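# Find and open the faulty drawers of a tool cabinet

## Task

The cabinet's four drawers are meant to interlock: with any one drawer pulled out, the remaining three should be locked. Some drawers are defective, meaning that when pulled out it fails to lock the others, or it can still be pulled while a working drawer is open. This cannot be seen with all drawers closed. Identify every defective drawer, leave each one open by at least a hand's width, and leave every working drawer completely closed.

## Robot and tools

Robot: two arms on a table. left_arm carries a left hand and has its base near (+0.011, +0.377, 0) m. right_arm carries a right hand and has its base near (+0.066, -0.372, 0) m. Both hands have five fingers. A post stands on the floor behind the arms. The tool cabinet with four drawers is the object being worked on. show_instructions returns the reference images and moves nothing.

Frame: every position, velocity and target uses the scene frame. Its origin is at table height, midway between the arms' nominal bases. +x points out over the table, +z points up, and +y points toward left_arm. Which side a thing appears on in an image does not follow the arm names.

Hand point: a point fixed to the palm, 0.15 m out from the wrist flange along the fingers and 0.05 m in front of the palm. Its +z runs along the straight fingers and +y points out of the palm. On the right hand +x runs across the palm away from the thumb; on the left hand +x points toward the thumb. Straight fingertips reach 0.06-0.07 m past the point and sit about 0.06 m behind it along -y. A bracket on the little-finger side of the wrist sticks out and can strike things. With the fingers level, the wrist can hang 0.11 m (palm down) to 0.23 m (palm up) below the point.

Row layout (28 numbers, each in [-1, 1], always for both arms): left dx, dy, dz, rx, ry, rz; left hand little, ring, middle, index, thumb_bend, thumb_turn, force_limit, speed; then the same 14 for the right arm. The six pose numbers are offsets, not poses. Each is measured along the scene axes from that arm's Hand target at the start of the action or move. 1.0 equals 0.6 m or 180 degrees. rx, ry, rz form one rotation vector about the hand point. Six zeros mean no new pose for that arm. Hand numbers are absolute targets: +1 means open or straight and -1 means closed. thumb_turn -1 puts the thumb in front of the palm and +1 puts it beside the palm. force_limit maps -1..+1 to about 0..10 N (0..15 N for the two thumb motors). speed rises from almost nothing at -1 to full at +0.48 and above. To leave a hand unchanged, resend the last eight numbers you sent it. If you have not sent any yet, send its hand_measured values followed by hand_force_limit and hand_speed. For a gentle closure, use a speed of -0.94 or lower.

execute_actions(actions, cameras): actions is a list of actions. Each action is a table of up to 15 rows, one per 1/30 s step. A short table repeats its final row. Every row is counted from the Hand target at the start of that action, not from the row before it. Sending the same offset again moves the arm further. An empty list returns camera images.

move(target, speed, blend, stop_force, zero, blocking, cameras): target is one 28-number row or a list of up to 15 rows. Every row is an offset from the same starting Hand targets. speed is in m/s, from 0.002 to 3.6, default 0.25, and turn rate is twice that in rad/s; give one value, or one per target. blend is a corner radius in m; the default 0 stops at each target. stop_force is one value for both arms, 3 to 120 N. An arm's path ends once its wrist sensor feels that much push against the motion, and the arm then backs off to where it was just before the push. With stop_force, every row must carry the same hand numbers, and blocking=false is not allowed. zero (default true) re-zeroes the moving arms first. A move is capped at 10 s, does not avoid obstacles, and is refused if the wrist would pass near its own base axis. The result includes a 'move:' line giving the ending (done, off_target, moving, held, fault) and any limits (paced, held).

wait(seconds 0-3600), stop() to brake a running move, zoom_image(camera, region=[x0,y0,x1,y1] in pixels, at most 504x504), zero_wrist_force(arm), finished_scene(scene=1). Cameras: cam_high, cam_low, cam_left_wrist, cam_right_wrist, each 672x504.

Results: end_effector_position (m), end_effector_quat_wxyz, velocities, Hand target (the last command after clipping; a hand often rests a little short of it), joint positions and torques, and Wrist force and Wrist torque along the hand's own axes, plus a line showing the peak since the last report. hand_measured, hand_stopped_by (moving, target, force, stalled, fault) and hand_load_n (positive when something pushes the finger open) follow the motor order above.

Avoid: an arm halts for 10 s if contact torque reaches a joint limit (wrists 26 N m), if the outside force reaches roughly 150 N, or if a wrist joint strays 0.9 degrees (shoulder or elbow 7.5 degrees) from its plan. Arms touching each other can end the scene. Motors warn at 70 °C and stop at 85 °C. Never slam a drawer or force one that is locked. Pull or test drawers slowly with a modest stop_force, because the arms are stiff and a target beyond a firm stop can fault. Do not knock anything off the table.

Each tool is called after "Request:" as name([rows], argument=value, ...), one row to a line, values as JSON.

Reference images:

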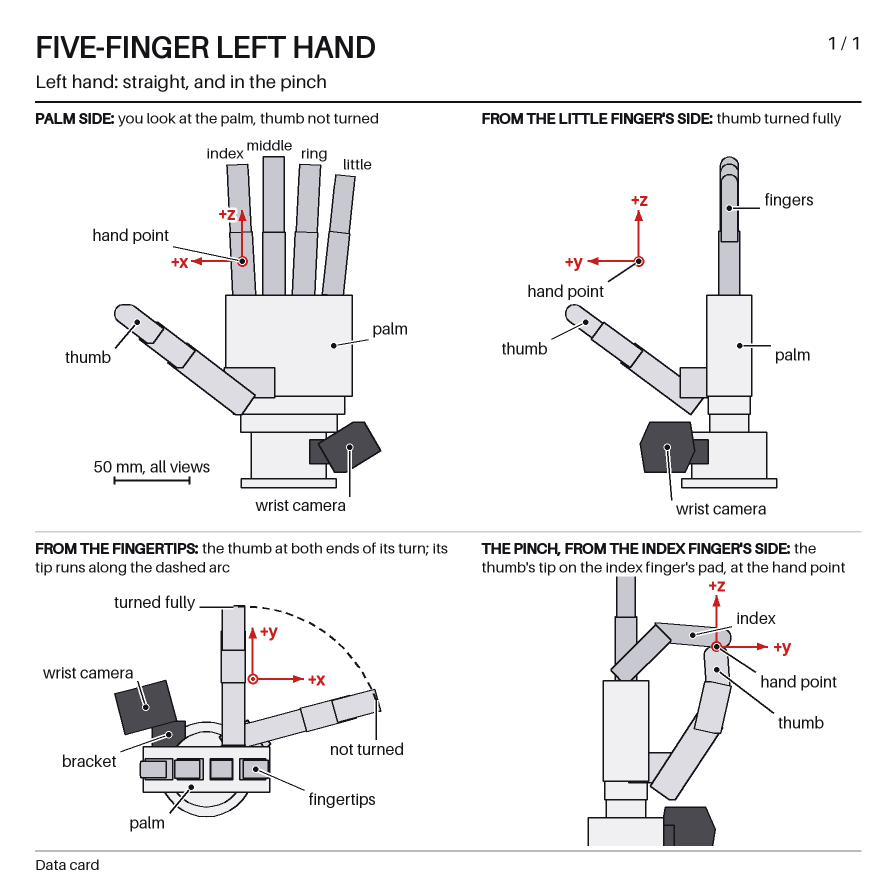

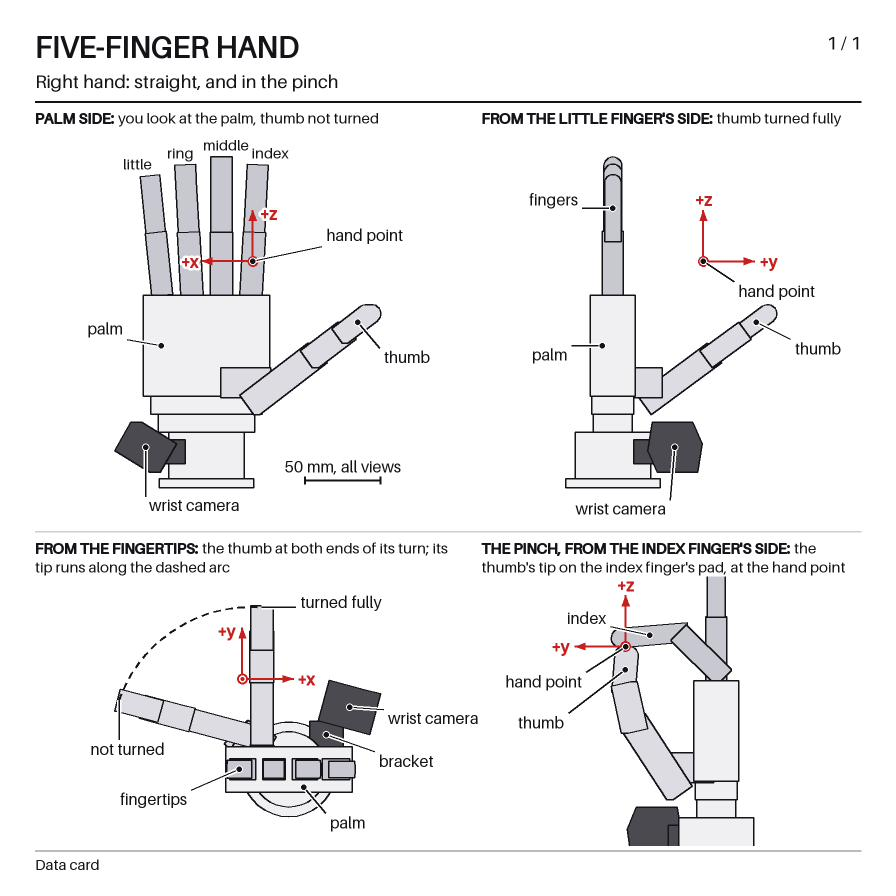

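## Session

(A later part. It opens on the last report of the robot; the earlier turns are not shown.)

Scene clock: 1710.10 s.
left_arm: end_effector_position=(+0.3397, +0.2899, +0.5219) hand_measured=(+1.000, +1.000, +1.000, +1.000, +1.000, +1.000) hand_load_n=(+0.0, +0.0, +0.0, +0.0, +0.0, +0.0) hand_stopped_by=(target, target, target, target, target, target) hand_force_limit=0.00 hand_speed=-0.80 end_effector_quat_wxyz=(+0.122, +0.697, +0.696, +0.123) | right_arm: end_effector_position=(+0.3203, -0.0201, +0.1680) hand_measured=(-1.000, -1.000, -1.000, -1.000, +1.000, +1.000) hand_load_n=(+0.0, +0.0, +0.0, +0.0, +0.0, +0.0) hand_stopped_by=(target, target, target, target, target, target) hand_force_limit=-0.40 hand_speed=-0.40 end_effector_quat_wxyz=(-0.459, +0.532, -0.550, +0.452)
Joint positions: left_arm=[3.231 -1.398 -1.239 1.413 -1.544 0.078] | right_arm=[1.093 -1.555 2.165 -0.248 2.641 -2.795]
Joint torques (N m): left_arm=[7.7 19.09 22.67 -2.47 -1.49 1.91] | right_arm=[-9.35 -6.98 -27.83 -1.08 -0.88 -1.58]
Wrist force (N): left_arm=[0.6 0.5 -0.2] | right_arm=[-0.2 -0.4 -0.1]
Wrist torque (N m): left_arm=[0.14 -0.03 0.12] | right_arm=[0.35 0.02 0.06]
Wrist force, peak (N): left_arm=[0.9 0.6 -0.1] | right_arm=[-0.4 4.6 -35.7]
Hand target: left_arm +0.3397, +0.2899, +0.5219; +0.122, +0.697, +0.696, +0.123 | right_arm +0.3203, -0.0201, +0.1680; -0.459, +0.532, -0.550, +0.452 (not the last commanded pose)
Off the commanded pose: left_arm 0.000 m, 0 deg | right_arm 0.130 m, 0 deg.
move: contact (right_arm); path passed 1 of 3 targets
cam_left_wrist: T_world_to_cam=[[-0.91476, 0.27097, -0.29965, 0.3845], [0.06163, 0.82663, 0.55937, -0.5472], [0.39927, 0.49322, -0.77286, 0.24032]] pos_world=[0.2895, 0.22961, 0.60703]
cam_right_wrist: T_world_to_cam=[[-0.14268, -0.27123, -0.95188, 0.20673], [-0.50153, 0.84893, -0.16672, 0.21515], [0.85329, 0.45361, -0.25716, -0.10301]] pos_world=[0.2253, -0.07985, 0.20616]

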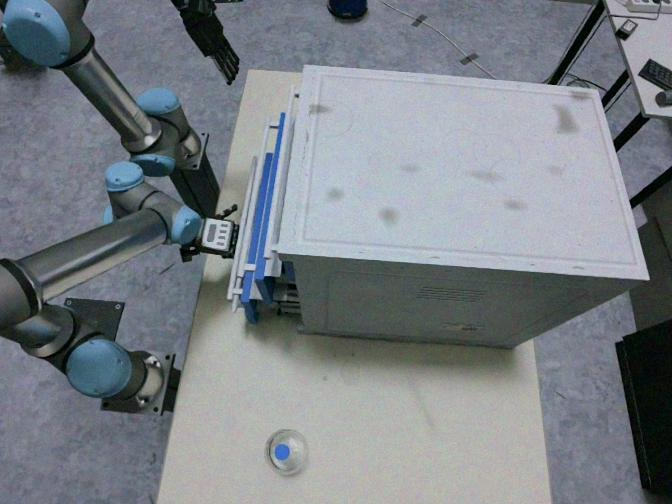

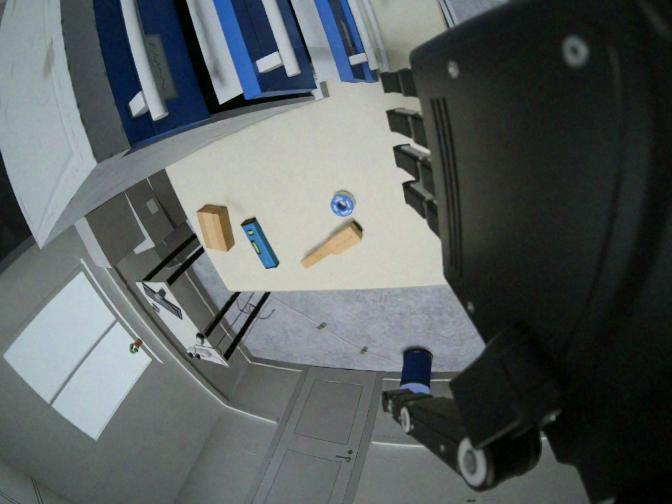

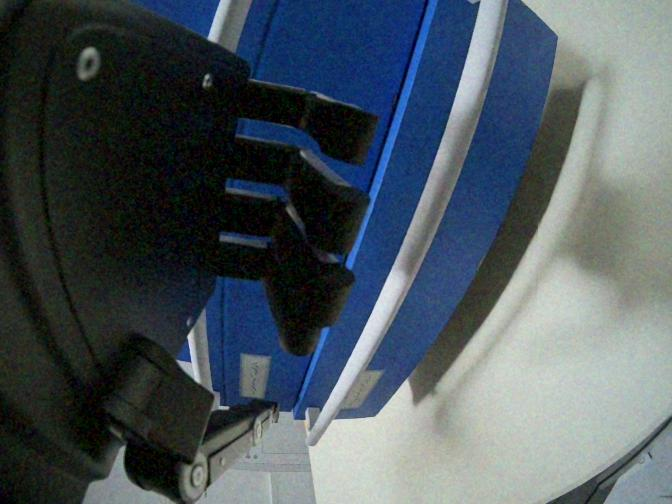

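Request:
move([
  [0,0,0,0,0,0,1,1,1,1,1,1,0,-0.8,0.02,0,0,0,0,0,-1,-1,-1,-1,1,1,-0.4,-0.4],
  [0,0,0,0,0,0,1,1,1,1,1,1,0,-0.8,0.17,0,0,0,0,0,-1,-1,-1,-1,1,1,-0.4,-0.4],
  [0,0,0,0,0,0,1,1,1,1,1,1,0,-0.8,0.215,0,0,0,0,0,-1,-1,-1,-1,1,1,-0.4,-0.4],
], speed=[0.01,0.025,0.01], blend=[0.003,0.005,0], stop_force=45, cameras=["cam_high","cam_left_wrist","cam_right_wrist"])

Scene clock: 1723.67 s.
left_arm: end_effector_position=(+0.3397, +0.2899, +0.5219) hand_measured=(+1.000, +1.000, +1.000, +1.000, +1.000, +1.000) hand_load_n=(+0.0, +0.0, +0.0, +0.0, +0.0, +0.0) hand_stopped_by=(target, target, target, target, target, target) hand_force_limit=0.00 hand_speed=-0.80 end_effector_quat_wxyz=(+0.122, +0.697, +0.696, +0.123) | right_arm: end_effector_position=(+0.4182, -0.0201, +0.1680) hand_measured=(-1.000, -1.000, -1.000, -1.000, +1.000, +1.000) hand_load_n=(-0.5, +0.0, +0.0, +0.5, +0.0, +0.0) hand_stopped_by=(target, target, target, target, target, target) hand_force_limit=-0.40 hand_speed=-0.40 end_effector_quat_wxyz=(-0.459, +0.532, -0.550, +0.452)
Joint positions: left_arm=[3.231 -1.398 -1.239 1.413 -1.544 0.078] | right_arm=[0.828 -1.535 2.134 -0.348 2.388 -2.931]
Joint torques (N m): left_arm=[7.86 18.82 23.09 -2.5 -1.47 2] | right_arm=[1.07 -30.93 -14.64 -1.05 1.33 1.93]
Wrist force (N): left_arm=[0.7 0.6 -0.1] | right_arm=[-4.8 14.1 -27.9]
Wrist torque (N m): left_arm=[0.16 -0.05 0.12] | right_arm=[2.78 0.43 -0.07]
Wrist force, peak (N): left_arm=[0.9 0.6 -0.4] | right_arm=[-4.1 6.8 -79.2]
Hand target: left_arm +0.3397, +0.2899, +0.5219; +0.122, +0.697, +0.696, +0.123 | right_arm +0.4182, -0.0201, +0.1680; -0.459, +0.532, -0.550, +0.452 (not the last commanded pose)
Off the commanded pose: left_arm 0.000 m, 0 deg | right_arm 0.031 m, 0 deg.
move: contact (right_arm); path passed 1 of 3 targets
cam_left_wrist: T_world_to_cam=[[-0.91476, 0.27097, -0.29965, 0.3845], [0.06163, 0.82663, 0.55937, -0.5472], [0.39927, 0.49322, -0.77286, 0.24032]] pos_world=[0.2895, 0.22961, 0.60703]
cam_right_wrist: T_world_to_cam=[[-0.14276, -0.27131, -0.95185, 0.22071], [-0.50159, 0.84889, -0.16673, 0.26427], [0.85325, 0.45363, -0.25727, -0.18651]] pos_world=[0.3232, -0.07985, 0.20616]

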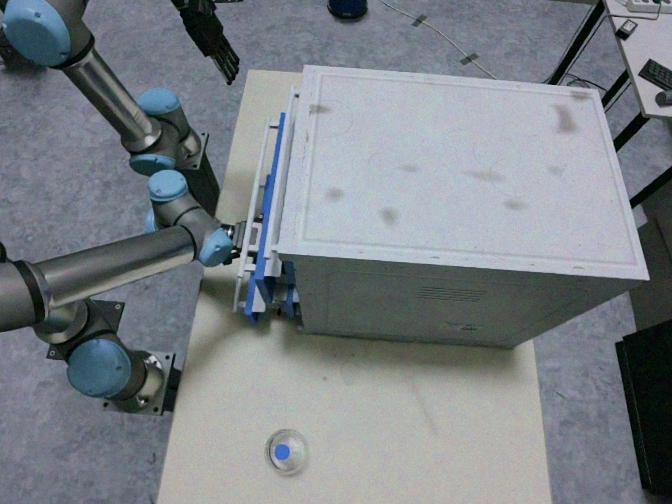

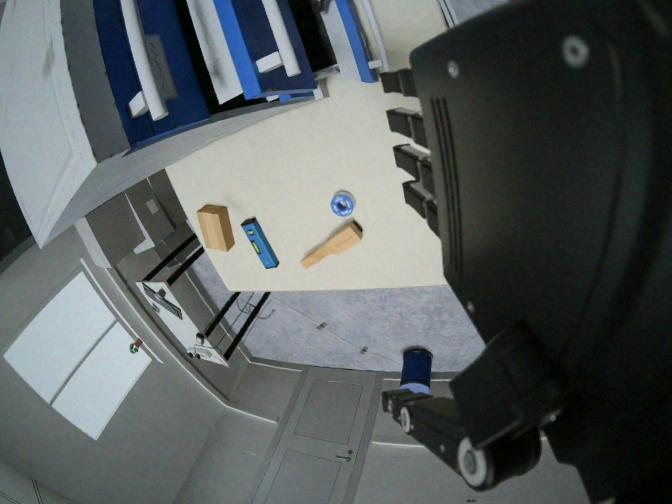

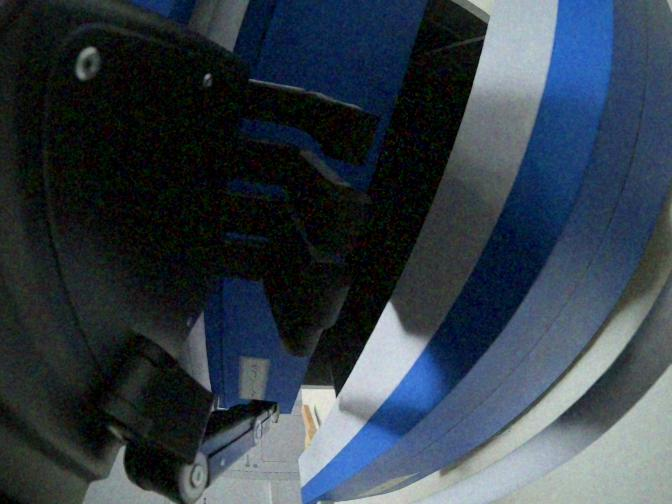

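Request:
move([
  [0,0,0,0,0,0,1,1,1,1,1,1,0,-0.8,-0.03,0,0,0,0,0,-1,-1,-1,-1,1,1,-0.4,-0.4],
  [0,0,0,0,0,0,1,1,1,1,1,1,0,-0.8,-0.03,0,-0.025,0,0,0,-1,-1,-1,-1,1,1,-0.4,-0.4],
], speed=[0.05,0.05])

Request:
move([
  [0,0,0,0,0,0,1,1,1,1,1,1,0,-0.8,0.06,0,0,0,0,0,-1,-1,-1,-1,1,1,-0.4,-0.4],
  [0,0,0,0,0,0,1,1,1,1,1,1,0,-0.8,0.15,0,0,0,0,0,-1,-1,-1,-1,1,1,-0.4,-0.4],
], speed=[0.03,0.012], blend=[0.003,0], stop_force=38, cameras=["cam_high","cam_left_wrist","cam_right_wrist"])

Scene clock: 1740.30 s.
left_arm: end_effector_position=(+0.3397, +0.2899, +0.5219) hand_measured=(+1.000, +1.000, +1.000, +1.000, +1.000, +1.000) hand_load_n=(+0.0, +0.0, +0.0, +0.0, +0.0, +0.0) hand_stopped_by=(target, target, target, target, target, target) hand_force_limit=0.00 hand_speed=-0.80 end_effector_quat_wxyz=(+0.122, +0.697, +0.696, +0.123) | right_arm: end_effector_position=(+0.4002, -0.0202, +0.1529) hand_measured=(-1.000, -1.000, -1.000, -1.000, +1.000, +1.000) hand_load_n=(+0.0, +0.0, +0.0, +0.0, +0.0, -0.5) hand_stopped_by=(target, target, target, target, target, target) hand_force_limit=-0.40 hand_speed=-0.40 end_effector_quat_wxyz=(-0.459, +0.532, -0.550, +0.452)
Joint positions: left_arm=[3.231 -1.398 -1.239 1.413 -1.544 0.078] | right_arm=[0.872 -1.521 2.168 -0.383 2.43 -2.915]
Joint torques (N m): left_arm=[7.42 18.78 22.19 -2.57 -1.53 1.88] | right_arm=[-12.47 -28.74 -27.17 1.92 -1.26 -1.77]
Wrist force (N): left_arm=[0.6 0.5 -0.3] | right_arm=[0.1 -0.7 -0.1]
Wrist torque (N m): left_arm=[0.15 -0.04 0.12] | right_arm=[0.30 -0.03 0.10]
Wrist force, peak (N): left_arm=[0.7 0.8 -0.3] | right_arm=[-4.8 14.1 -28.0]
Hand target: left_arm +0.3397, +0.2899, +0.5219; +0.122, +0.697, +0.696, +0.123 | right_arm +0.4002, -0.0201, +0.1530; -0.459, +0.532, -0.550, +0.452
Off the commanded pose: left_arm 0.000 m, 0 deg | right_arm 0.000 m, 0 deg.
move: done

Scene clock: 1742.33 s.
left_arm: end_effector_position=(+0.3397, +0.2899, +0.5219) hand_measured=(+1.000, +1.000, +1.000, +1.000, +1.000, +1.000) hand_load_n=(+0.0, +0.0, +0.0, +0.0, +0.0, +0.0) hand_stopped_by=(target, target, target, target, target, target) hand_force_limit=0.00 hand_speed=-0.80 end_effector_quat_wxyz=(+0.122, +0.697, +0.696, +0.123) | right_arm: end_effector_position=(+0.4306, -0.0202, +0.1529) hand_measured=(-1.000, -1.000, -1.000, -1.000, +1.000, +1.000) hand_load_n=(+0.0, +0.0, +0.0, +0.0, +0.0, +0.0) hand_stopped_by=(target, target, target, target, target, target) hand_force_limit=-0.40 hand_speed=-0.40 end_effector_quat_wxyz=(-0.459, +0.532, -0.550, +0.452)
Joint positions: left_arm=[3.231 -1.398 -1.239 1.413 -1.544 0.078] | right_arm=[0.8 -1.502 2.145 -0.399 2.36 -2.942]
Joint torques (N m): left_arm=[7.32 19.6 22.87 -2.58 -1.48 1.85] | right_arm=[6.86 -44.14 -22.46 -3.4 0.67 1.58]
Wrist force (N): left_arm=[0.5 0.6 -0.2] | right_arm=[-2.5 34.8 -10.1]
Wrist torque (N m): left_arm=[0.16 -0.02 0.11] | right_arm=[2.47 0.24 -0.04]
Wrist force, peak (N): left_arm=[0.9 0.6 -0.1] | right_arm=[-1.4 42.3 -46.1]
Hand target: left_arm +0.3397, +0.2899, +0.5219; +0.122, +0.697, +0.696, +0.123 | right_arm +0.4306, -0.0201, +0.1529; -0.459, +0.532, -0.550, +0.452 (not the last commanded pose)
Off the commanded pose: left_arm 0.000 m, 0 deg | right_arm 0.060 m, 0 deg.
move: contact (right_arm); path passed 0 of 2 targets
cam_left_wrist: T_world_to_cam=[[-0.91476, 0.27097, -0.29965, 0.3845], [0.06163, 0.82663, 0.55937, -0.5472], [0.39927, 0.49322, -0.77286, 0.24032]] pos_world=[0.2895, 0.22961, 0.60703]
cam_right_wrist: T_world_to_cam=[[-0.14313, -0.27179, -0.95165, 0.20813], [-0.50176, 0.84875, -0.16694, 0.26814], [0.85308, 0.4536, -0.25786, -0.20076]] pos_world=[0.3356, -0.07995, 0.19106]

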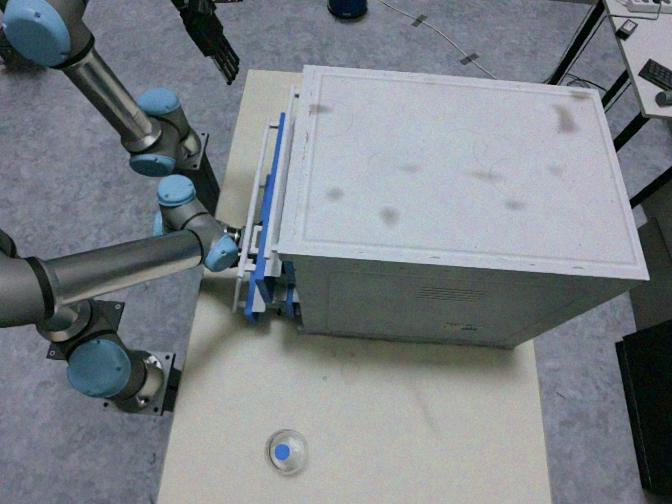

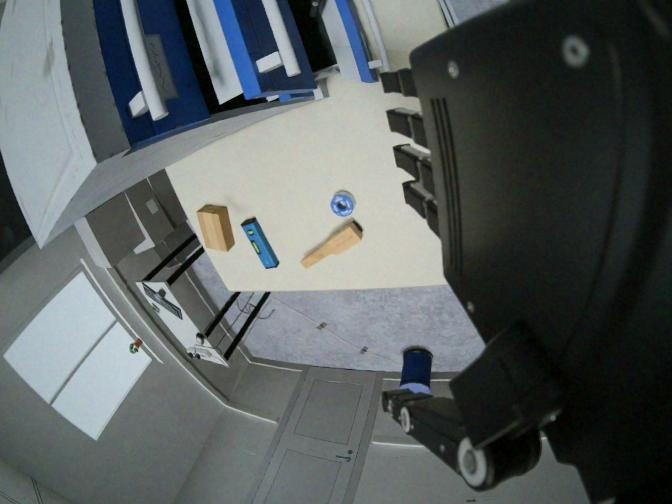

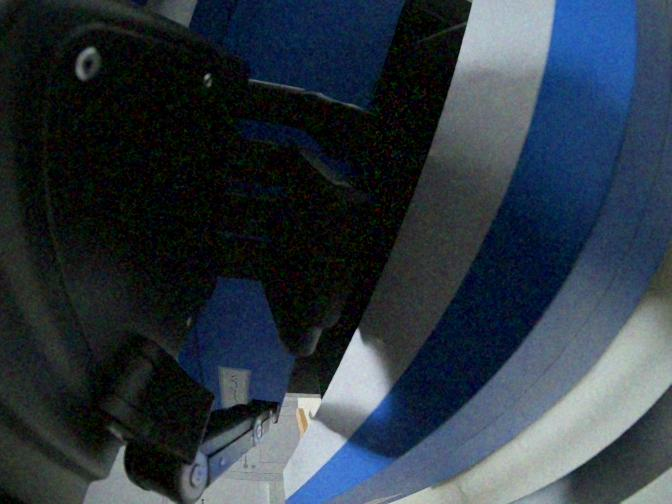

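Request:
move([
  [0,0,0,0,0,0,1,1,1,1,1,1,0,-0.8,-0.035,0,0,0,0,0,-1,-1,-1,-1,1,1,-0.4,-0.4],
  [0,0,0,0,0,0,1,1,1,1,1,1,0,-0.8,-0.035,0,0.0135,0,0,0,-1,-1,-1,-1,1,1,-0.4,-0.4],
], speed=[0.05,0.05])

Request:
move([
  [0,0,0,0,0,0,1,1,1,1,1,1,0,-0.8,0.1,0,0,0,0,0,-1,-1,-1,-1,1,1,-0.4,-0.4],
], speed=[0.01], stop_force=38, cameras=["cam_high","cam_left_wrist","cam_right_wrist"])

Scene clock: 1762.83 s.
left_arm: end_effector_position=(+0.3397, +0.2899, +0.5219) hand_measured=(+1.000, +1.000, +1.000, +1.000, +1.000, +1.000) hand_load_n=(+0.0, +0.0, +0.0, +0.0, +0.0, +0.0) hand_stopped_by=(target, target, target, target, target, target) hand_force_limit=0.00 hand_speed=-0.80 end_effector_quat_wxyz=(+0.122, +0.697, +0.696, +0.123) | right_arm: end_effector_position=(+0.4097, -0.0201, +0.1612) hand_measured=(-1.000, -1.000, -1.000, -1.000, +1.000, +1.000) hand_load_n=(+0.0, +0.0, +0.0, +0.0, +0.0, +0.0) hand_stopped_by=(target, target, target, target, target, target) hand_force_limit=-0.40 hand_speed=-0.40 end_effector_quat_wxyz=(-0.459, +0.532, -0.550, +0.452)
Joint positions: left_arm=[3.231 -1.398 -1.239 1.413 -1.544 0.078] | right_arm=[0.849 -1.53 2.15 -0.363 2.407 -2.924]
Joint torques (N m): left_arm=[7.8 18.44 21.63 -2.46 -1.46 1.86] | right_arm=[-12.36 -8.08 -4.72 -2.19 -1.41 0.88]
Wrist force (N): left_arm=[0.6 0.4 -0.2] | right_arm=[0.0 -1.1 -0.5]
Wrist torque (N m): left_arm=[0.14 -0.04 0.12] | right_arm=[0.25 0.02 0.08]
Wrist force, peak (N): left_arm=[0.7 0.8 0.0] | right_arm=[-2.3 34.8 -9.9]
Hand target: left_arm +0.3397, +0.2899, +0.5219; +0.122, +0.697, +0.696, +0.123 | right_arm +0.4096, -0.0201, +0.1610; -0.459, +0.532, -0.550, +0.452
Off the commanded pose: left_arm 0.000 m, 0 deg | right_arm 0.000 m, 0 deg.
move: done

Scene clock: 1765.63 s.
left_arm: end_effector_position=(+0.3397, +0.2899, +0.5219) hand_measured=(+1.000, +1.000, +1.000, +1.000, +1.000, +1.000) hand_load_n=(+0.0, +0.0, +0.0, +0.0, +0.0, +0.0) hand_stopped_by=(target, target, target, target, target, target) hand_force_limit=0.00 hand_speed=-0.80 end_effector_quat_wxyz=(+0.122, +0.697, +0.696, +0.123) | right_arm: end_effector_position=(+0.4266, -0.0202, +0.1608) hand_measured=(-1.000, -1.000, -1.000, -1.000, +1.000, +1.000) hand_load_n=(+0.0, +0.0, +0.0, +0.0, +0.0, +0.0) hand_stopped_by=(target, target, target, target, target, target) hand_force_limit=-0.40 hand_speed=-0.40 end_effector_quat_wxyz=(-0.459, +0.532, -0.550, +0.452)
Joint positions: left_arm=[3.231 -1.398 -1.239 1.413 -1.544 0.078] | right_arm=[0.809 -1.518 2.138 -0.372 2.368 -2.939]
Joint torques (N m): left_arm=[7.3 19.1 21.78 -2.44 -1.56 1.81] | right_arm=[8.37 -49.28 -28.4 -5.11 3.31 2.94]
Wrist force (N): left_arm=[0.5 0.4 -0.1] | right_arm=[0.8 46.7 -4.6]
Wrist torque (N m): left_arm=[0.13 -0.03 0.12] | right_arm=[2.21 0.00 0.41]
Wrist force, peak (N): left_arm=[0.9 0.6 -0.3] | right_arm=[-0.8 46.3 -24.3]
Hand target: left_arm +0.3397, +0.2899, +0.5219; +0.122, +0.697, +0.696, +0.123 | right_arm +0.4266, -0.0202, +0.1608; -0.459, +0.532, -0.550, +0.452 (not the last commanded pose)
Off the commanded pose: left_arm 0.000 m, 0 deg | right_arm 0.043 m, 0 deg.
move: contact (right_arm)
cam_left_wrist: T_world_to_cam=[[-0.91476, 0.27097, -0.29965, 0.3845], [0.06163, 0.82663, 0.55937, -0.5472], [0.39927, 0.49322, -0.77286, 0.24032]] pos_world=[0.2895, 0.22961, 0.60703]
cam_right_wrist: T_world_to_cam=[[-0.14348, -0.27216, -0.95149, 0.21523], [-0.50194, 0.84862, -0.16704, 0.26754], [0.85292, 0.45362, -0.25837, -0.19514]] pos_world=[0.3316, -0.07994, 0.19906]

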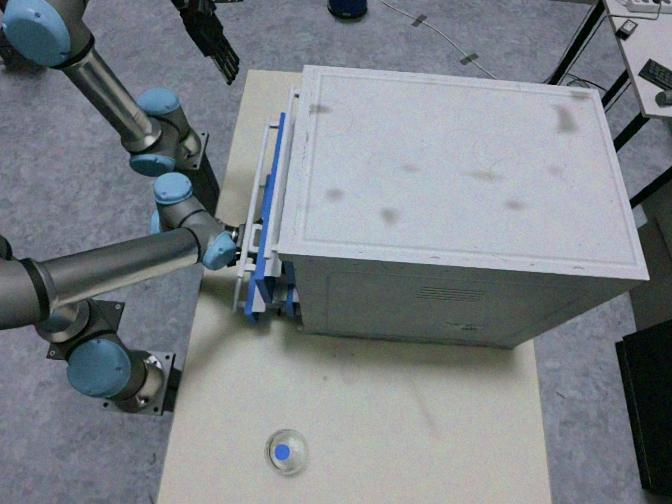

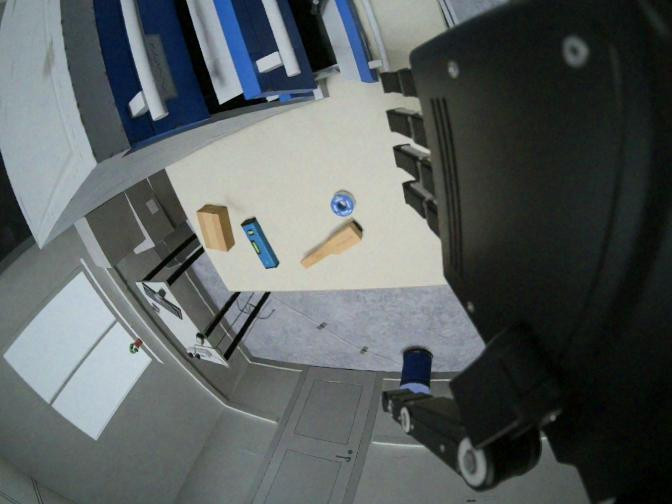

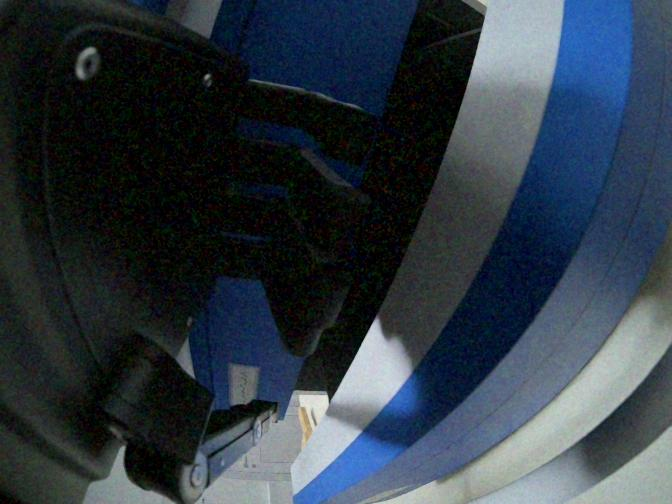

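Request:
move([
  [0,0,0,0,0,0,1,1,1,1,1,1,0,-0.8,-0.236,0,0,0,0,0,-1,-1,-1,-1,1,1,-0.4,-0.4],
  [0,0,0,0,0,0,1,1,1,1,1,1,0,-0.8,-0.236,0,0.307,0,0,0,-1,-1,-1,-1,1,1,-0.4,-0.4],
  [0,0,0,0,0,0,1,1,1,1,1,1,0,-0.8,-0.115,0,0.307,0,0,0,-1,-1,-1,-1,1,1,-0.4,-0.4],
], speed=0.15, blend=[0.005,0.01,0])

Request:
move([
  [0,0,0,0,0,0,1,1,1,1,1,1,0,-0.8,0.04,0,0,0,0,0,-1,-1,-1,-1,1,1,-0.4,-0.4],
  [0,0,0,0,0,0,1,1,1,1,1,1,0,-0.8,0.11,0,0,0,0,0,-1,-1,-1,-1,1,1,-0.4,-0.4],
  [0,0,0,0,0,0,1,1,1,1,1,1,0,-0.8,0.16,0,0,0,0,0,-1,-1,-1,-1,1,1,-0.4,-0.4],
], speed=[0.015,0.03,0.01], blend=[0.003,0.003,0], stop_force=42, cameras=["cam_high","cam_left_wrist","cam_right_wrist"])

Scene clock: 1798.93 s.
left_arm: end_effector_position=(+0.3397, +0.2899, +0.5219) hand_measured=(+1.000, +1.000, +1.000, +1.000, +1.000, +1.000) hand_load_n=(+0.0, +0.0, +0.0, +0.0, +0.0, +0.0) hand_stopped_by=(target, target, target, target, target, target) hand_force_limit=0.00 hand_speed=-0.80 end_effector_quat_wxyz=(+0.122, +0.697, +0.696, +0.123) | right_arm: end_effector_position=(+0.3576, -0.0202, +0.3451) hand_measured=(-1.000, -1.000, -1.000, -1.000, +1.000, +1.000) hand_load_n=(+0.0, +0.0, +0.0, +0.0, +0.0, +0.0) hand_stopped_by=(target, target, target, target, target, target) hand_force_limit=-0.40 hand_speed=-0.40 end_effector_quat_wxyz=(-0.459, +0.532, -0.550, +0.452)
Joint positions: left_arm=[3.231 -1.398 -1.239 1.413 -1.544 0.078] | right_arm=[0.984 -1.719 1.824 0.201 2.537 -2.863]
Joint torques (N m): left_arm=[7.55 18.69 22.24 -2.54 -1.5 1.8] | right_arm=[-4.61 -4.73 -19.99 1.7 -0.12 0.23]
Wrist force (N): left_arm=[0.6 0.5 -0.3] | right_arm=[-0.7 -1.0 0.2]
Wrist torque (N m): left_arm=[0.15 -0.03 0.12] | right_arm=[0.24 0.16 -0.01]
Wrist force, peak (N): left_arm=[0.9 0.6 -0.4] | right_arm=[0.8 47.0 -4.5]
Hand target: left_arm +0.3397, +0.2899, +0.5219; +0.122, +0.697, +0.696, +0.123 | right_arm +0.3576, -0.0202, +0.3450; -0.459, +0.532, -0.550, +0.452
Off the commanded pose: left_arm 0.000 m, 0 deg | right_arm 0.000 m, 0 deg.
move: done

Scene clock: 1802.67 s.
left_arm: end_effector_position=(+0.3397, +0.2899, +0.5219) hand_measured=(+1.000, +1.000, +1.000, +1.000, +1.000, +1.000) hand_load_n=(+0.0, +0.0, +0.0, +0.0, +0.0, +0.0) hand_stopped_by=(target, target, target, target, target, target) hand_force_limit=0.00 hand_speed=-0.80 end_effector_quat_wxyz=(+0.122, +0.697, +0.696, +0.123) | right_arm: end_effector_position=(+0.4156, -0.0202, +0.3450) hand_measured=(-1.000, -1.000, -1.000, -1.000, +1.000, +1.000) hand_load_n=(-0.5, -1.0, -1.0, -6.0, +0.0, -0.5) hand_stopped_by=(target, target, target, target, target, target) hand_force_limit=-0.40 hand_speed=-0.40 end_effector_quat_wxyz=(-0.459, +0.532, -0.550, +0.452)
Joint positions: left_arm=[3.231 -1.398 -1.239 1.413 -1.544 0.078] | right_arm=[0.834 -1.693 1.798 0.149 2.393 -2.929]
Joint torques (N m): left_arm=[7.48 18.99 21.82 -2.47 -1.48 1.82] | right_arm=[-4.28 -17.32 -9.72 -0.07 -0.36 0.35]
Wrist force (N): left_arm=[0.6 0.6 -0.2] | right_arm=[-3.4 -1.1 -33.8]
Wrist torque (N m): left_arm=[0.16 -0.03 0.11] | right_arm=[1.71 0.89 -0.08]
Wrist force, peak (N): left_arm=[0.8 0.7 -0.3] | right_arm=[-0.5 -3.0 -91.0]
Hand target: left_arm +0.3397, +0.2899, +0.5219; +0.122, +0.697, +0.696, +0.123 | right_arm +0.4156, -0.0202, +0.3450; -0.459, +0.532, -0.550, +0.452 (not the last commanded pose)
Off the commanded pose: left_arm 0.000 m, 0 deg | right_arm 0.038 m, 0 deg.
move: contact (right_arm); path passed 1 of 3 targets
cam_left_wrist: T_world_to_cam=[[-0.91476, 0.27097, -0.29965, 0.3845], [0.06163, 0.82663, 0.55937, -0.5472], [0.39927, 0.49322, -0.77286, 0.24032]] pos_world=[0.2895, 0.22961, 0.60703]
cam_right_wrist: T_world_to_cam=[[-0.14349, -0.27214, -0.9515, 0.38892], [-0.50193, 0.84863, -0.16702, 0.29278], [0.85292, 0.45362, -0.25837, -0.13816]] pos_world=[0.3206, -0.07994, 0.38326]

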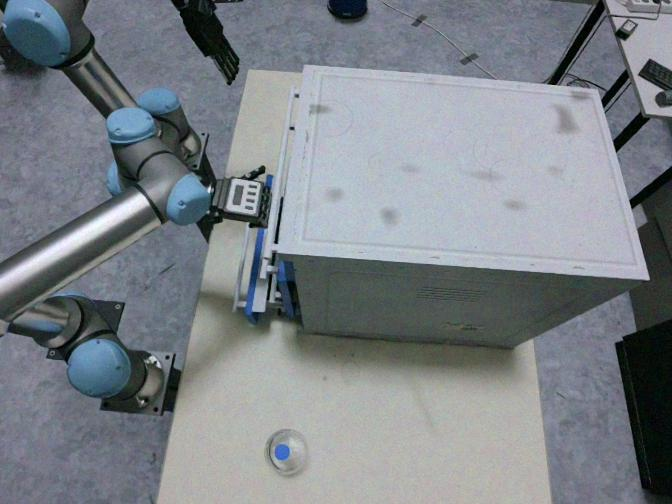

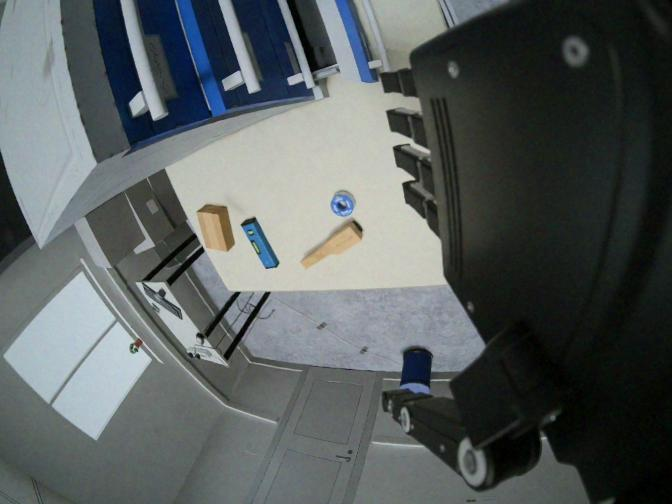

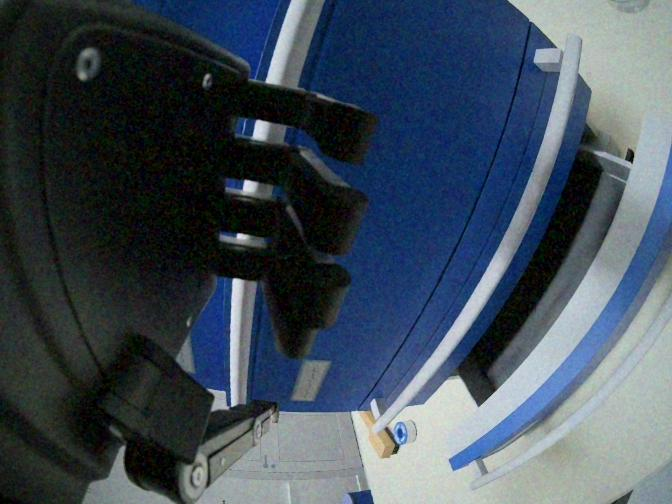

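Request:
move([
  [0,0,0,0,0,0,1,1,1,1,1,1,0,-0.8,-0.126,0,0,0,0,0,-1,-1,-1,-1,1,1,-0.4,-0.4],
  [0,0,0,0,0,0,1,1,1,1,1,1,0,-0.8,-0.126,0,-0.135,0,0,0,0,0,0,0,1,1,-0.4,-0.4],
], speed=[0.1,0.15], blend=[0.01,0], cameras=["cam_high","cam_left_wrist","cam_right_wrist"])

Request:
zoom_image(camera="cam_left_wrist", region=[0, 0, 420, 200])

Request:
zoom_image(camera="cam_right_wrist", region=[180, 0, 672, 480])

Scene clock: 1841.50 s.
left_arm: end_effector_position=(+0.3397, +0.2899, +0.5219) hand_measured=(+1.000, +1.000, +1.000, +1.000, +1.000, +1.000) hand_load_n=(+0.0, +0.0, +0.0, +0.0, +0.0, +0.0) hand_stopped_by=(target, target, target, target, target, target) hand_force_limit=0.00 hand_speed=-0.80 end_effector_quat_wxyz=(+0.122, +0.697, +0.696, +0.123) | right_arm: end_effector_position=(+0.3400, -0.0202, +0.2640) hand_measured=(+0.000, +0.000, +0.000, +0.000, +1.000, +1.000) hand_load_n=(-0.5, +0.0, +0.0, +0.0, +0.0, +0.0) hand_stopped_by=(target, target, target, target, target, target) hand_force_limit=-0.40 hand_speed=-0.40 end_effector_quat_wxyz=(-0.459, +0.532, -0.550, +0.452)
Joint positions: left_arm=[3.231 -1.398 -1.239 1.413 -1.544 0.078] | right_arm=[1.034 -1.677 2.001 0.005 2.585 -2.835]
Joint torques (N m): left_arm=[7.6 19.07 21.85 -2.49 -1.43 1.78] | right_arm=[-11.89 -23.72 -20.16 -1.83 -0.51 1.61]
Wrist force (N): left_arm=[0.7 0.6 0.0] | right_arm=[0.0 -0.8 0.4]
Wrist torque (N m): left_arm=[0.16 -0.05 0.12] | right_arm=[0.24 0.01 0.19]
Wrist force, peak (N): left_arm=[1.0 0.7 -0.3] | right_arm=[-3.3 -1.2 -34.0]
Hand target: left_arm +0.3397, +0.2899, +0.5219; +0.122, +0.697, +0.696, +0.123 | right_arm +0.3400, -0.0202, +0.2640; -0.459, +0.532, -0.550, +0.452
Off the commanded pose: left_arm 0.000 m, 0 deg | right_arm 0.000 m, 0 deg.
move: done
cam_left_wrist: T_world_to_cam=[[-0.91476, 0.27097, -0.29965, 0.3845], [0.06163, 0.82663, 0.55937, -0.5472], [0.39927, 0.49322, -0.77286, 0.24032]] pos_world=[0.2895, 0.22961, 0.60703]
cam_right_wrist: T_world_to_cam=[[-0.14349, -0.27214, -0.9515, 0.301], [-0.50193, 0.84863, -0.16702, 0.2413], [0.85292, 0.45362, -0.25837, -0.09461]] pos_world=[0.245, -0.07994, 0.30226]

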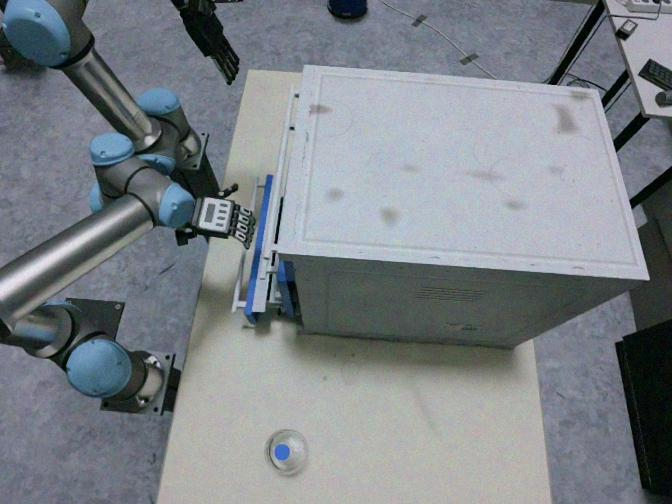

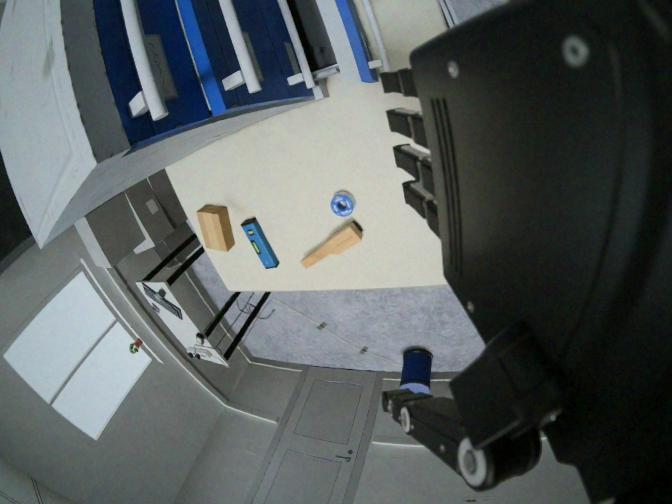

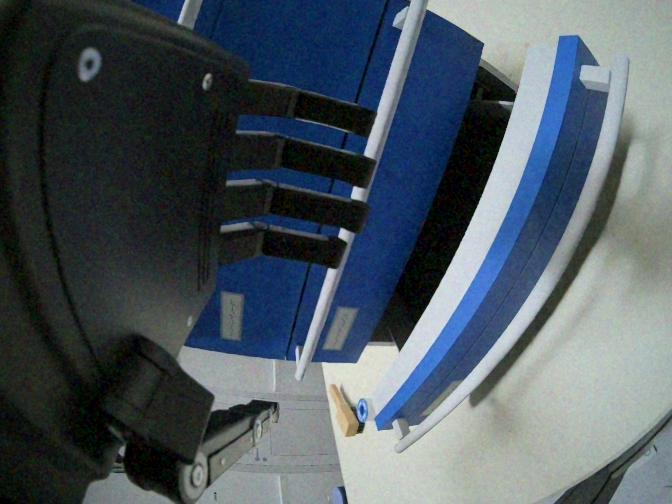

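Scaled by 1.200 from the camera's image (finer frame: 960x720).

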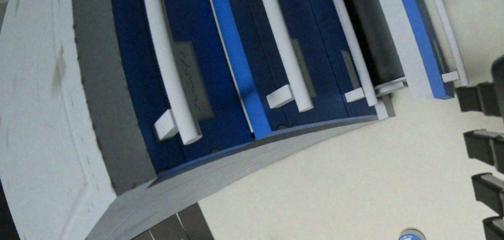

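Scaled by 1.024 from the camera's image (finer frame: 960x720).

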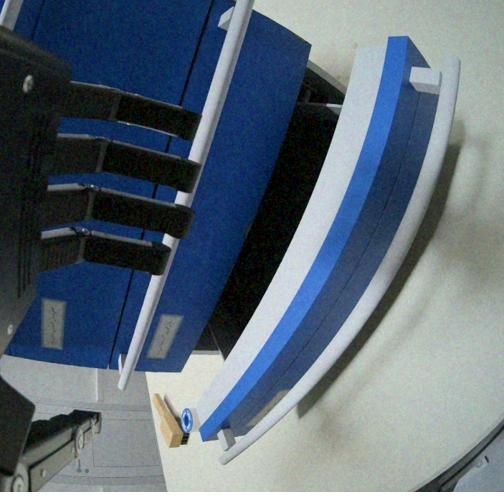

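Request:
move([
  [0,0,0,0,0,0,1,1,1,1,1,1,0,-0.8,0.1417,0,0,0,0,0,0,0,0,0,1,1,-0.4,-0.5],
  [0,0,0,0,0,0,1,1,1,1,1,1,0,-0.8,0.1417,0,-0.07,0,0,0,0,0,0,0,1,1,-0.4,-0.5],
], speed=[0.05,0.03], stop_force=8, cameras=["cam_right_wrist"])

Scene clock: 1852.47 s.
left_arm: end_effector_position=(+0.3397, +0.2899, +0.5219) hand_measured=(+1.000, +1.000, +1.000, +1.000, +1.000, +1.000) hand_load_n=(+0.0, +0.0, +0.0, +0.0, +0.0, +0.0) hand_stopped_by=(target, target, target, target, target, target) hand_force_limit=0.00 hand_speed=-0.80 end_effector_quat_wxyz=(+0.122, +0.697, +0.696, +0.123) | right_arm: end_effector_position=(+0.4250, -0.0202, +0.2220) hand_measured=(+0.000, +0.000, +0.000, +0.000, +1.000, +1.000) hand_load_n=(+0.0, +0.0, +0.0, +0.0, +0.0, -0.5) hand_stopped_by=(target, target, target, target, target, target) hand_force_limit=-0.40 hand_speed=-0.50 end_effector_quat_wxyz=(-0.459, +0.532, -0.550, +0.452)
Joint positions: left_arm=[3.231 -1.398 -1.239 1.413 -1.544 0.078] | right_arm=[0.812 -1.603 2.043 -0.191 2.372 -2.937]
Joint torques (N m): left_arm=[7.93 18.89 21.37 -2.5 -1.48 1.81] | right_arm=[12.63 -27.29 -30.58 1.95 1.73 -1.47]
Wrist force (N): left_arm=[0.7 0.7 -0.3] | right_arm=[0.0 -0.9 0.3]
Wrist torque (N m): left_arm=[0.18 -0.06 0.12] | right_arm=[0.23 0.01 0.14]
Wrist force, peak (N): left_arm=[0.7 0.8 -0.4] | right_arm=[-0.1 -1.4 0.6]
Hand target: left_arm +0.3397, +0.2899, +0.5219; +0.122, +0.697, +0.696, +0.123 | right_arm +0.4250, -0.0202, +0.2220; -0.459, +0.532, -0.550, +0.452
Off the commanded pose: left_arm 0.000 m, 0 deg | right_arm 0.000 m, 0 deg.
move: done
cam_right_wrist: T_world_to_cam=[[-0.14345, -0.27222, -0.95148, 0.27321], [-0.50195, 0.8486, -0.16711, 0.27698], [0.85292, 0.45362, -0.25837, -0.17796]] pos_world=[0.33, -0.07994, 0.26026]

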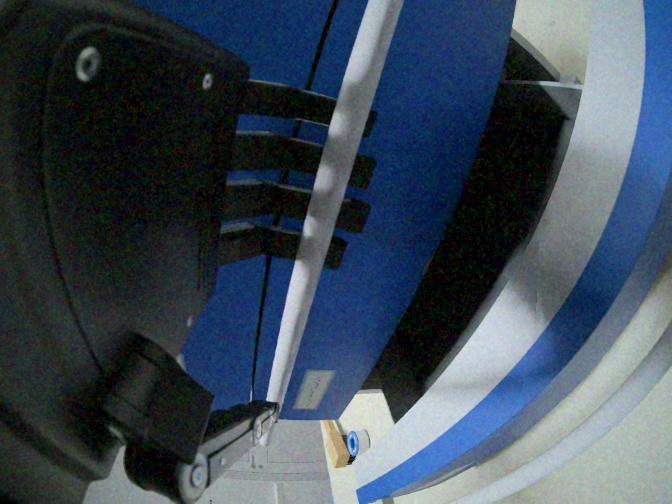

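Request:
move([
  [0,0,0,0,0,0,1,1,1,1,1,1,0,-0.8,-0.06,0,0,0,0,0,0,0,0,0,1,1,-0.4,-0.5],
], speed=[0.012], stop_force=38, cameras=["cam_left_wrist","cam_right_wrist"])

Scene clock: 1863.50 s.
left_arm: end_effector_position=(+0.3397, +0.2899, +0.5219) hand_measured=(+1.000, +1.000, +1.000, +1.000, +1.000, +1.000) hand_load_n=(+0.0, +0.0, +0.0, +0.0, +0.0, +0.0) hand_stopped_by=(target, target, target, target, target, target) hand_force_limit=0.00 hand_speed=-0.80 end_effector_quat_wxyz=(+0.122, +0.697, +0.696, +0.123) | right_arm: end_effector_position=(+0.3890, -0.0202, +0.2220) hand_measured=(+0.000, +0.000, +0.000, +0.000, +1.000, +1.000) hand_load_n=(+4.0, +4.0, +1.0, +1.0, +0.0, +0.0) hand_stopped_by=(target, target, target, target, target, target) hand_force_limit=-0.40 hand_speed=-0.50 end_effector_quat_wxyz=(-0.459, +0.532, -0.550, +0.452)
Joint positions: left_arm=[3.231 -1.398 -1.239 1.413 -1.544 0.078] | right_arm=[0.9 -1.625 2.066 -0.167 2.456 -2.903]
Joint torques (N m): left_arm=[7.76 18.83 22.04 -2.49 -1.5 1.85] | right_arm=[-8.99 -9.55 -26.05 -1.25 -0.84 -1.5]
Wrist force (N): left_arm=[0.3 0.5 -0.2] | right_arm=[-1.9 1.1 13.0]
Wrist torque (N m): left_arm=[0.15 0.01 0.10] | right_arm=[-0.03 -0.40 0.03]
Wrist force, peak (N): left_arm=[1.0 0.8 -0.2] | right_arm=[-2.4 2.9 25.4]
Hand target: left_arm +0.3397, +0.2899, +0.5219; +0.122, +0.697, +0.696, +0.123 | right_arm +0.3890, -0.0202, +0.2220; -0.459, +0.532, -0.550, +0.452
Off the commanded pose: left_arm 0.000 m, 0 deg | right_arm 0.000 m, 0 deg.
move: done
cam_left_wrist: T_world_to_cam=[[-0.91476, 0.27097, -0.29965, 0.3845], [0.06163, 0.82663, 0.55937, -0.5472], [0.39927, 0.49322, -0.77286, 0.24032]] pos_world=[0.2895, 0.22961, 0.60703]
cam_right_wrist: T_world_to_cam=[[-0.14343, -0.27224, -0.95148, 0.26795], [-0.50195, 0.84859, -0.16714, 0.2589], [0.85292, 0.45362, -0.25837, -0.14728]] pos_world=[0.294, -0.07994, 0.26016]

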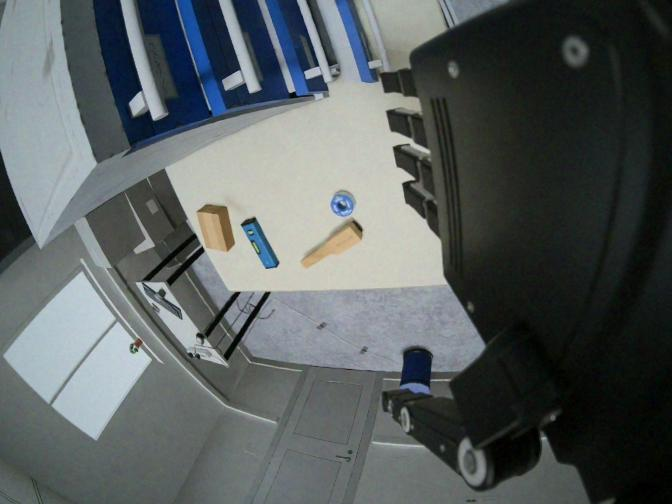

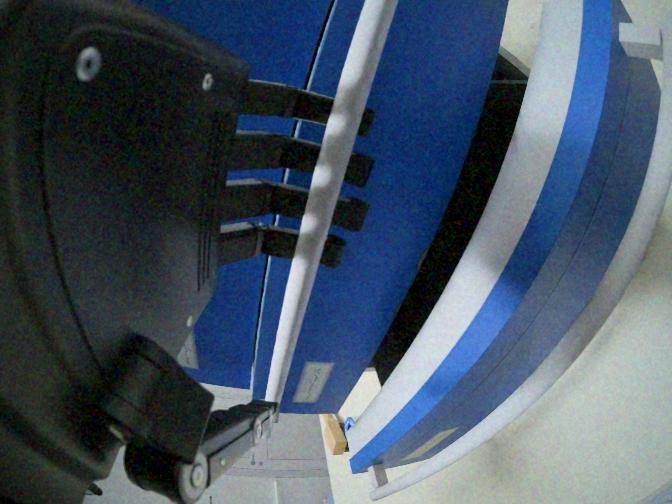

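Request:
move([
  [0,0,0,0,0,0,1,1,1,1,1,1,0,-0.8,0.006,0,0,0,0,0,0,0,0,0,1,1,-0.4,-0.5],
  [0,0,0,0,0,0,1,1,1,1,1,1,0,-0.8,0.006,0,0.077,0,0,0,0,0,0,0,1,1,-0.4,-0.5],
  [0,0,0,0,0,0,1,1,1,1,1,1,0,-0.8,-0.08,0,0.12,0,0,0,-1,-1,-1,-1,1,1,-0.4,-0.4],
  [0,0,0,0,0,0,1,1,1,1,1,1,0,-0.8,0.02,0,0.205,0,0,0,-1,-1,-1,-1,1,1,-0.4,-0.4],
], speed=[0.03,0.06,0.15,0.1], blend=[0,0.01,0,0])

Request:
move([
  [0,0,0,0,0,0,1,1,1,1,1,1,0,-0.8,0.09,0,0,0,0,0,-1,-1,-1,-1,1,1,-0.4,-0.4],
], speed=[0.01], stop_force=38, cameras=["cam_high","cam_left_wrist","cam_right_wrist"])

Scene clock: 1877.87 s.
left_arm: end_effector_position=(+0.3397, +0.2899, +0.5219) hand_measured=(+1.000, +1.000, +1.000, +1.000, +1.000, +1.000) hand_load_n=(+0.0, +0.0, +0.0, +0.0, -0.5, +0.0) hand_stopped_by=(target, target, target, target, target, target) hand_force_limit=0.00 hand_speed=-0.80 end_effector_quat_wxyz=(+0.122, +0.697, +0.696, +0.123) | right_arm: end_effector_position=(+0.4010, -0.0202, +0.3449) hand_measured=(-1.000, -1.000, -1.000, -1.000, +1.000, +1.000) hand_load_n=(+0.0, +0.0, +0.0, +0.0, +0.0, -0.5) hand_stopped_by=(target, target, target, target, target, target) hand_force_limit=-0.40 hand_speed=-0.40 end_effector_quat_wxyz=(-0.459, +0.532, -0.550, +0.452)
Joint positions: left_arm=[3.231 -1.398 -1.239 1.413 -1.544 0.078] | right_arm=[0.869 -1.702 1.807 0.16 2.427 -2.916]
Joint torques (N m): left_arm=[7.96 19.15 21.14 -2.51 -1.39 1.72] | right_arm=[13.08 -18.91 -8.21 -2.75 1.8 1.42]
Wrist force (N): left_arm=[0.5 0.7 0.1] | right_arm=[-0.1 -0.4 0.0]
Wrist torque (N m): left_arm=[0.16 -0.01 0.11] | right_arm=[0.34 0.01 0.10]
Wrist force, peak (N): left_arm=[0.9 0.7 -0.2] | right_arm=[-1.9 1.1 13.0]
Hand target: left_arm +0.3397, +0.2899, +0.5219; +0.122, +0.697, +0.696, +0.123 | right_arm +0.4010, -0.0202, +0.3450; -0.459, +0.532, -0.550, +0.452
Off the commanded pose: left_arm 0.000 m, 0 deg | right_arm 0.000 m, 0 deg.
move: done

Scene clock: 1880.40 s.
left_arm: end_effector_position=(+0.3397, +0.2899, +0.5219) hand_measured=(+1.000, +1.000, +1.000, +1.000, +1.000, +1.000) hand_load_n=(+0.0, +0.0, +0.0, +0.0, -0.5, +0.0) hand_stopped_by=(target, target, target, target, target, target) hand_force_limit=0.00 hand_speed=-0.80 end_effector_quat_wxyz=(+0.122, +0.697, +0.696, +0.123) | right_arm: end_effector_position=(+0.4155, -0.0202, +0.3450) hand_measured=(-1.000, -1.000, -1.000, -1.000, +1.000, +1.000) hand_load_n=(-1.0, -1.5, -1.0, -6.0, +0.0, +0.0) hand_stopped_by=(target, target, target, target, target, target) hand_force_limit=-0.40 hand_speed=-0.40 end_effector_quat_wxyz=(-0.459, +0.532, -0.550, +0.452)
Joint positions: left_arm=[3.231 -1.398 -1.239 1.413 -1.544 0.078] | right_arm=[0.834 -1.693 1.798 0.149 2.393 -2.929]
Joint torques (N m): left_arm=[8.07 18.85 21.58 -2.51 -1.41 1.75] | right_arm=[2.7 -14.18 -9.01 -0.85 1.74 1.69]
Wrist force (N): left_arm=[0.6 0.5 -0.5] | right_arm=[2.2 -3.4 -36.8]
Wrist torque (N m): left_arm=[0.16 -0.05 0.12] | right_arm=[1.84 0.77 0.27]
Wrist force, peak (N): left_arm=[0.7 0.9 -0.2] | right_arm=[0.6 -2.7 -54.4]
Hand target: left_arm +0.3397, +0.2899, +0.5219; +0.122, +0.697, +0.696, +0.123 | right_arm +0.4155, -0.0202, +0.3450; -0.459, +0.532, -0.550, +0.452 (not the last commanded pose)
Off the commanded pose: left_arm 0.000 m, 0 deg | right_arm 0.040 m, 0 deg.
move: contact (right_arm)
cam_left_wrist: T_world_to_cam=[[-0.91476, 0.27097, -0.29965, 0.3845], [0.06163, 0.82663, 0.55937, -0.5472], [0.39927, 0.49322, -0.77286, 0.24032]] pos_world=[0.2895, 0.22961, 0.60703]
cam_right_wrist: T_world_to_cam=[[-0.1435, -0.27229, -0.95146, 0.38888], [-0.50208, 0.84852, -0.16711, 0.2928], [0.85283, 0.45373, -0.25847, -0.138]] pos_world=[0.3205, -0.07994, 0.38326]

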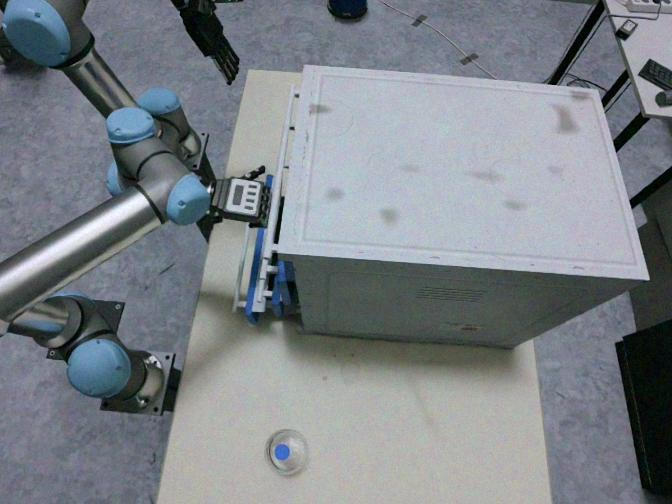

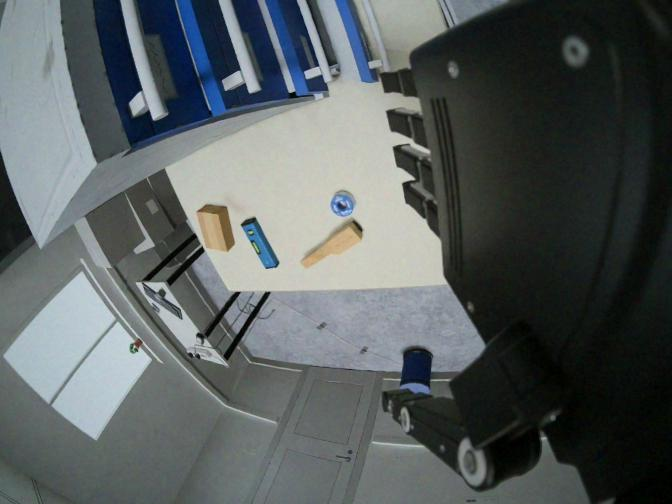

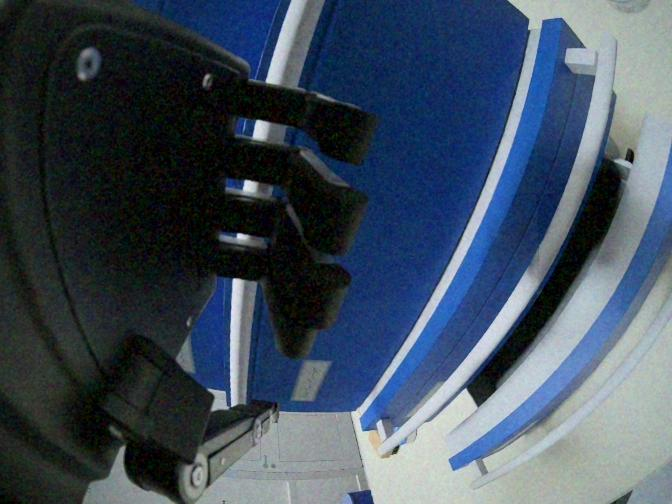

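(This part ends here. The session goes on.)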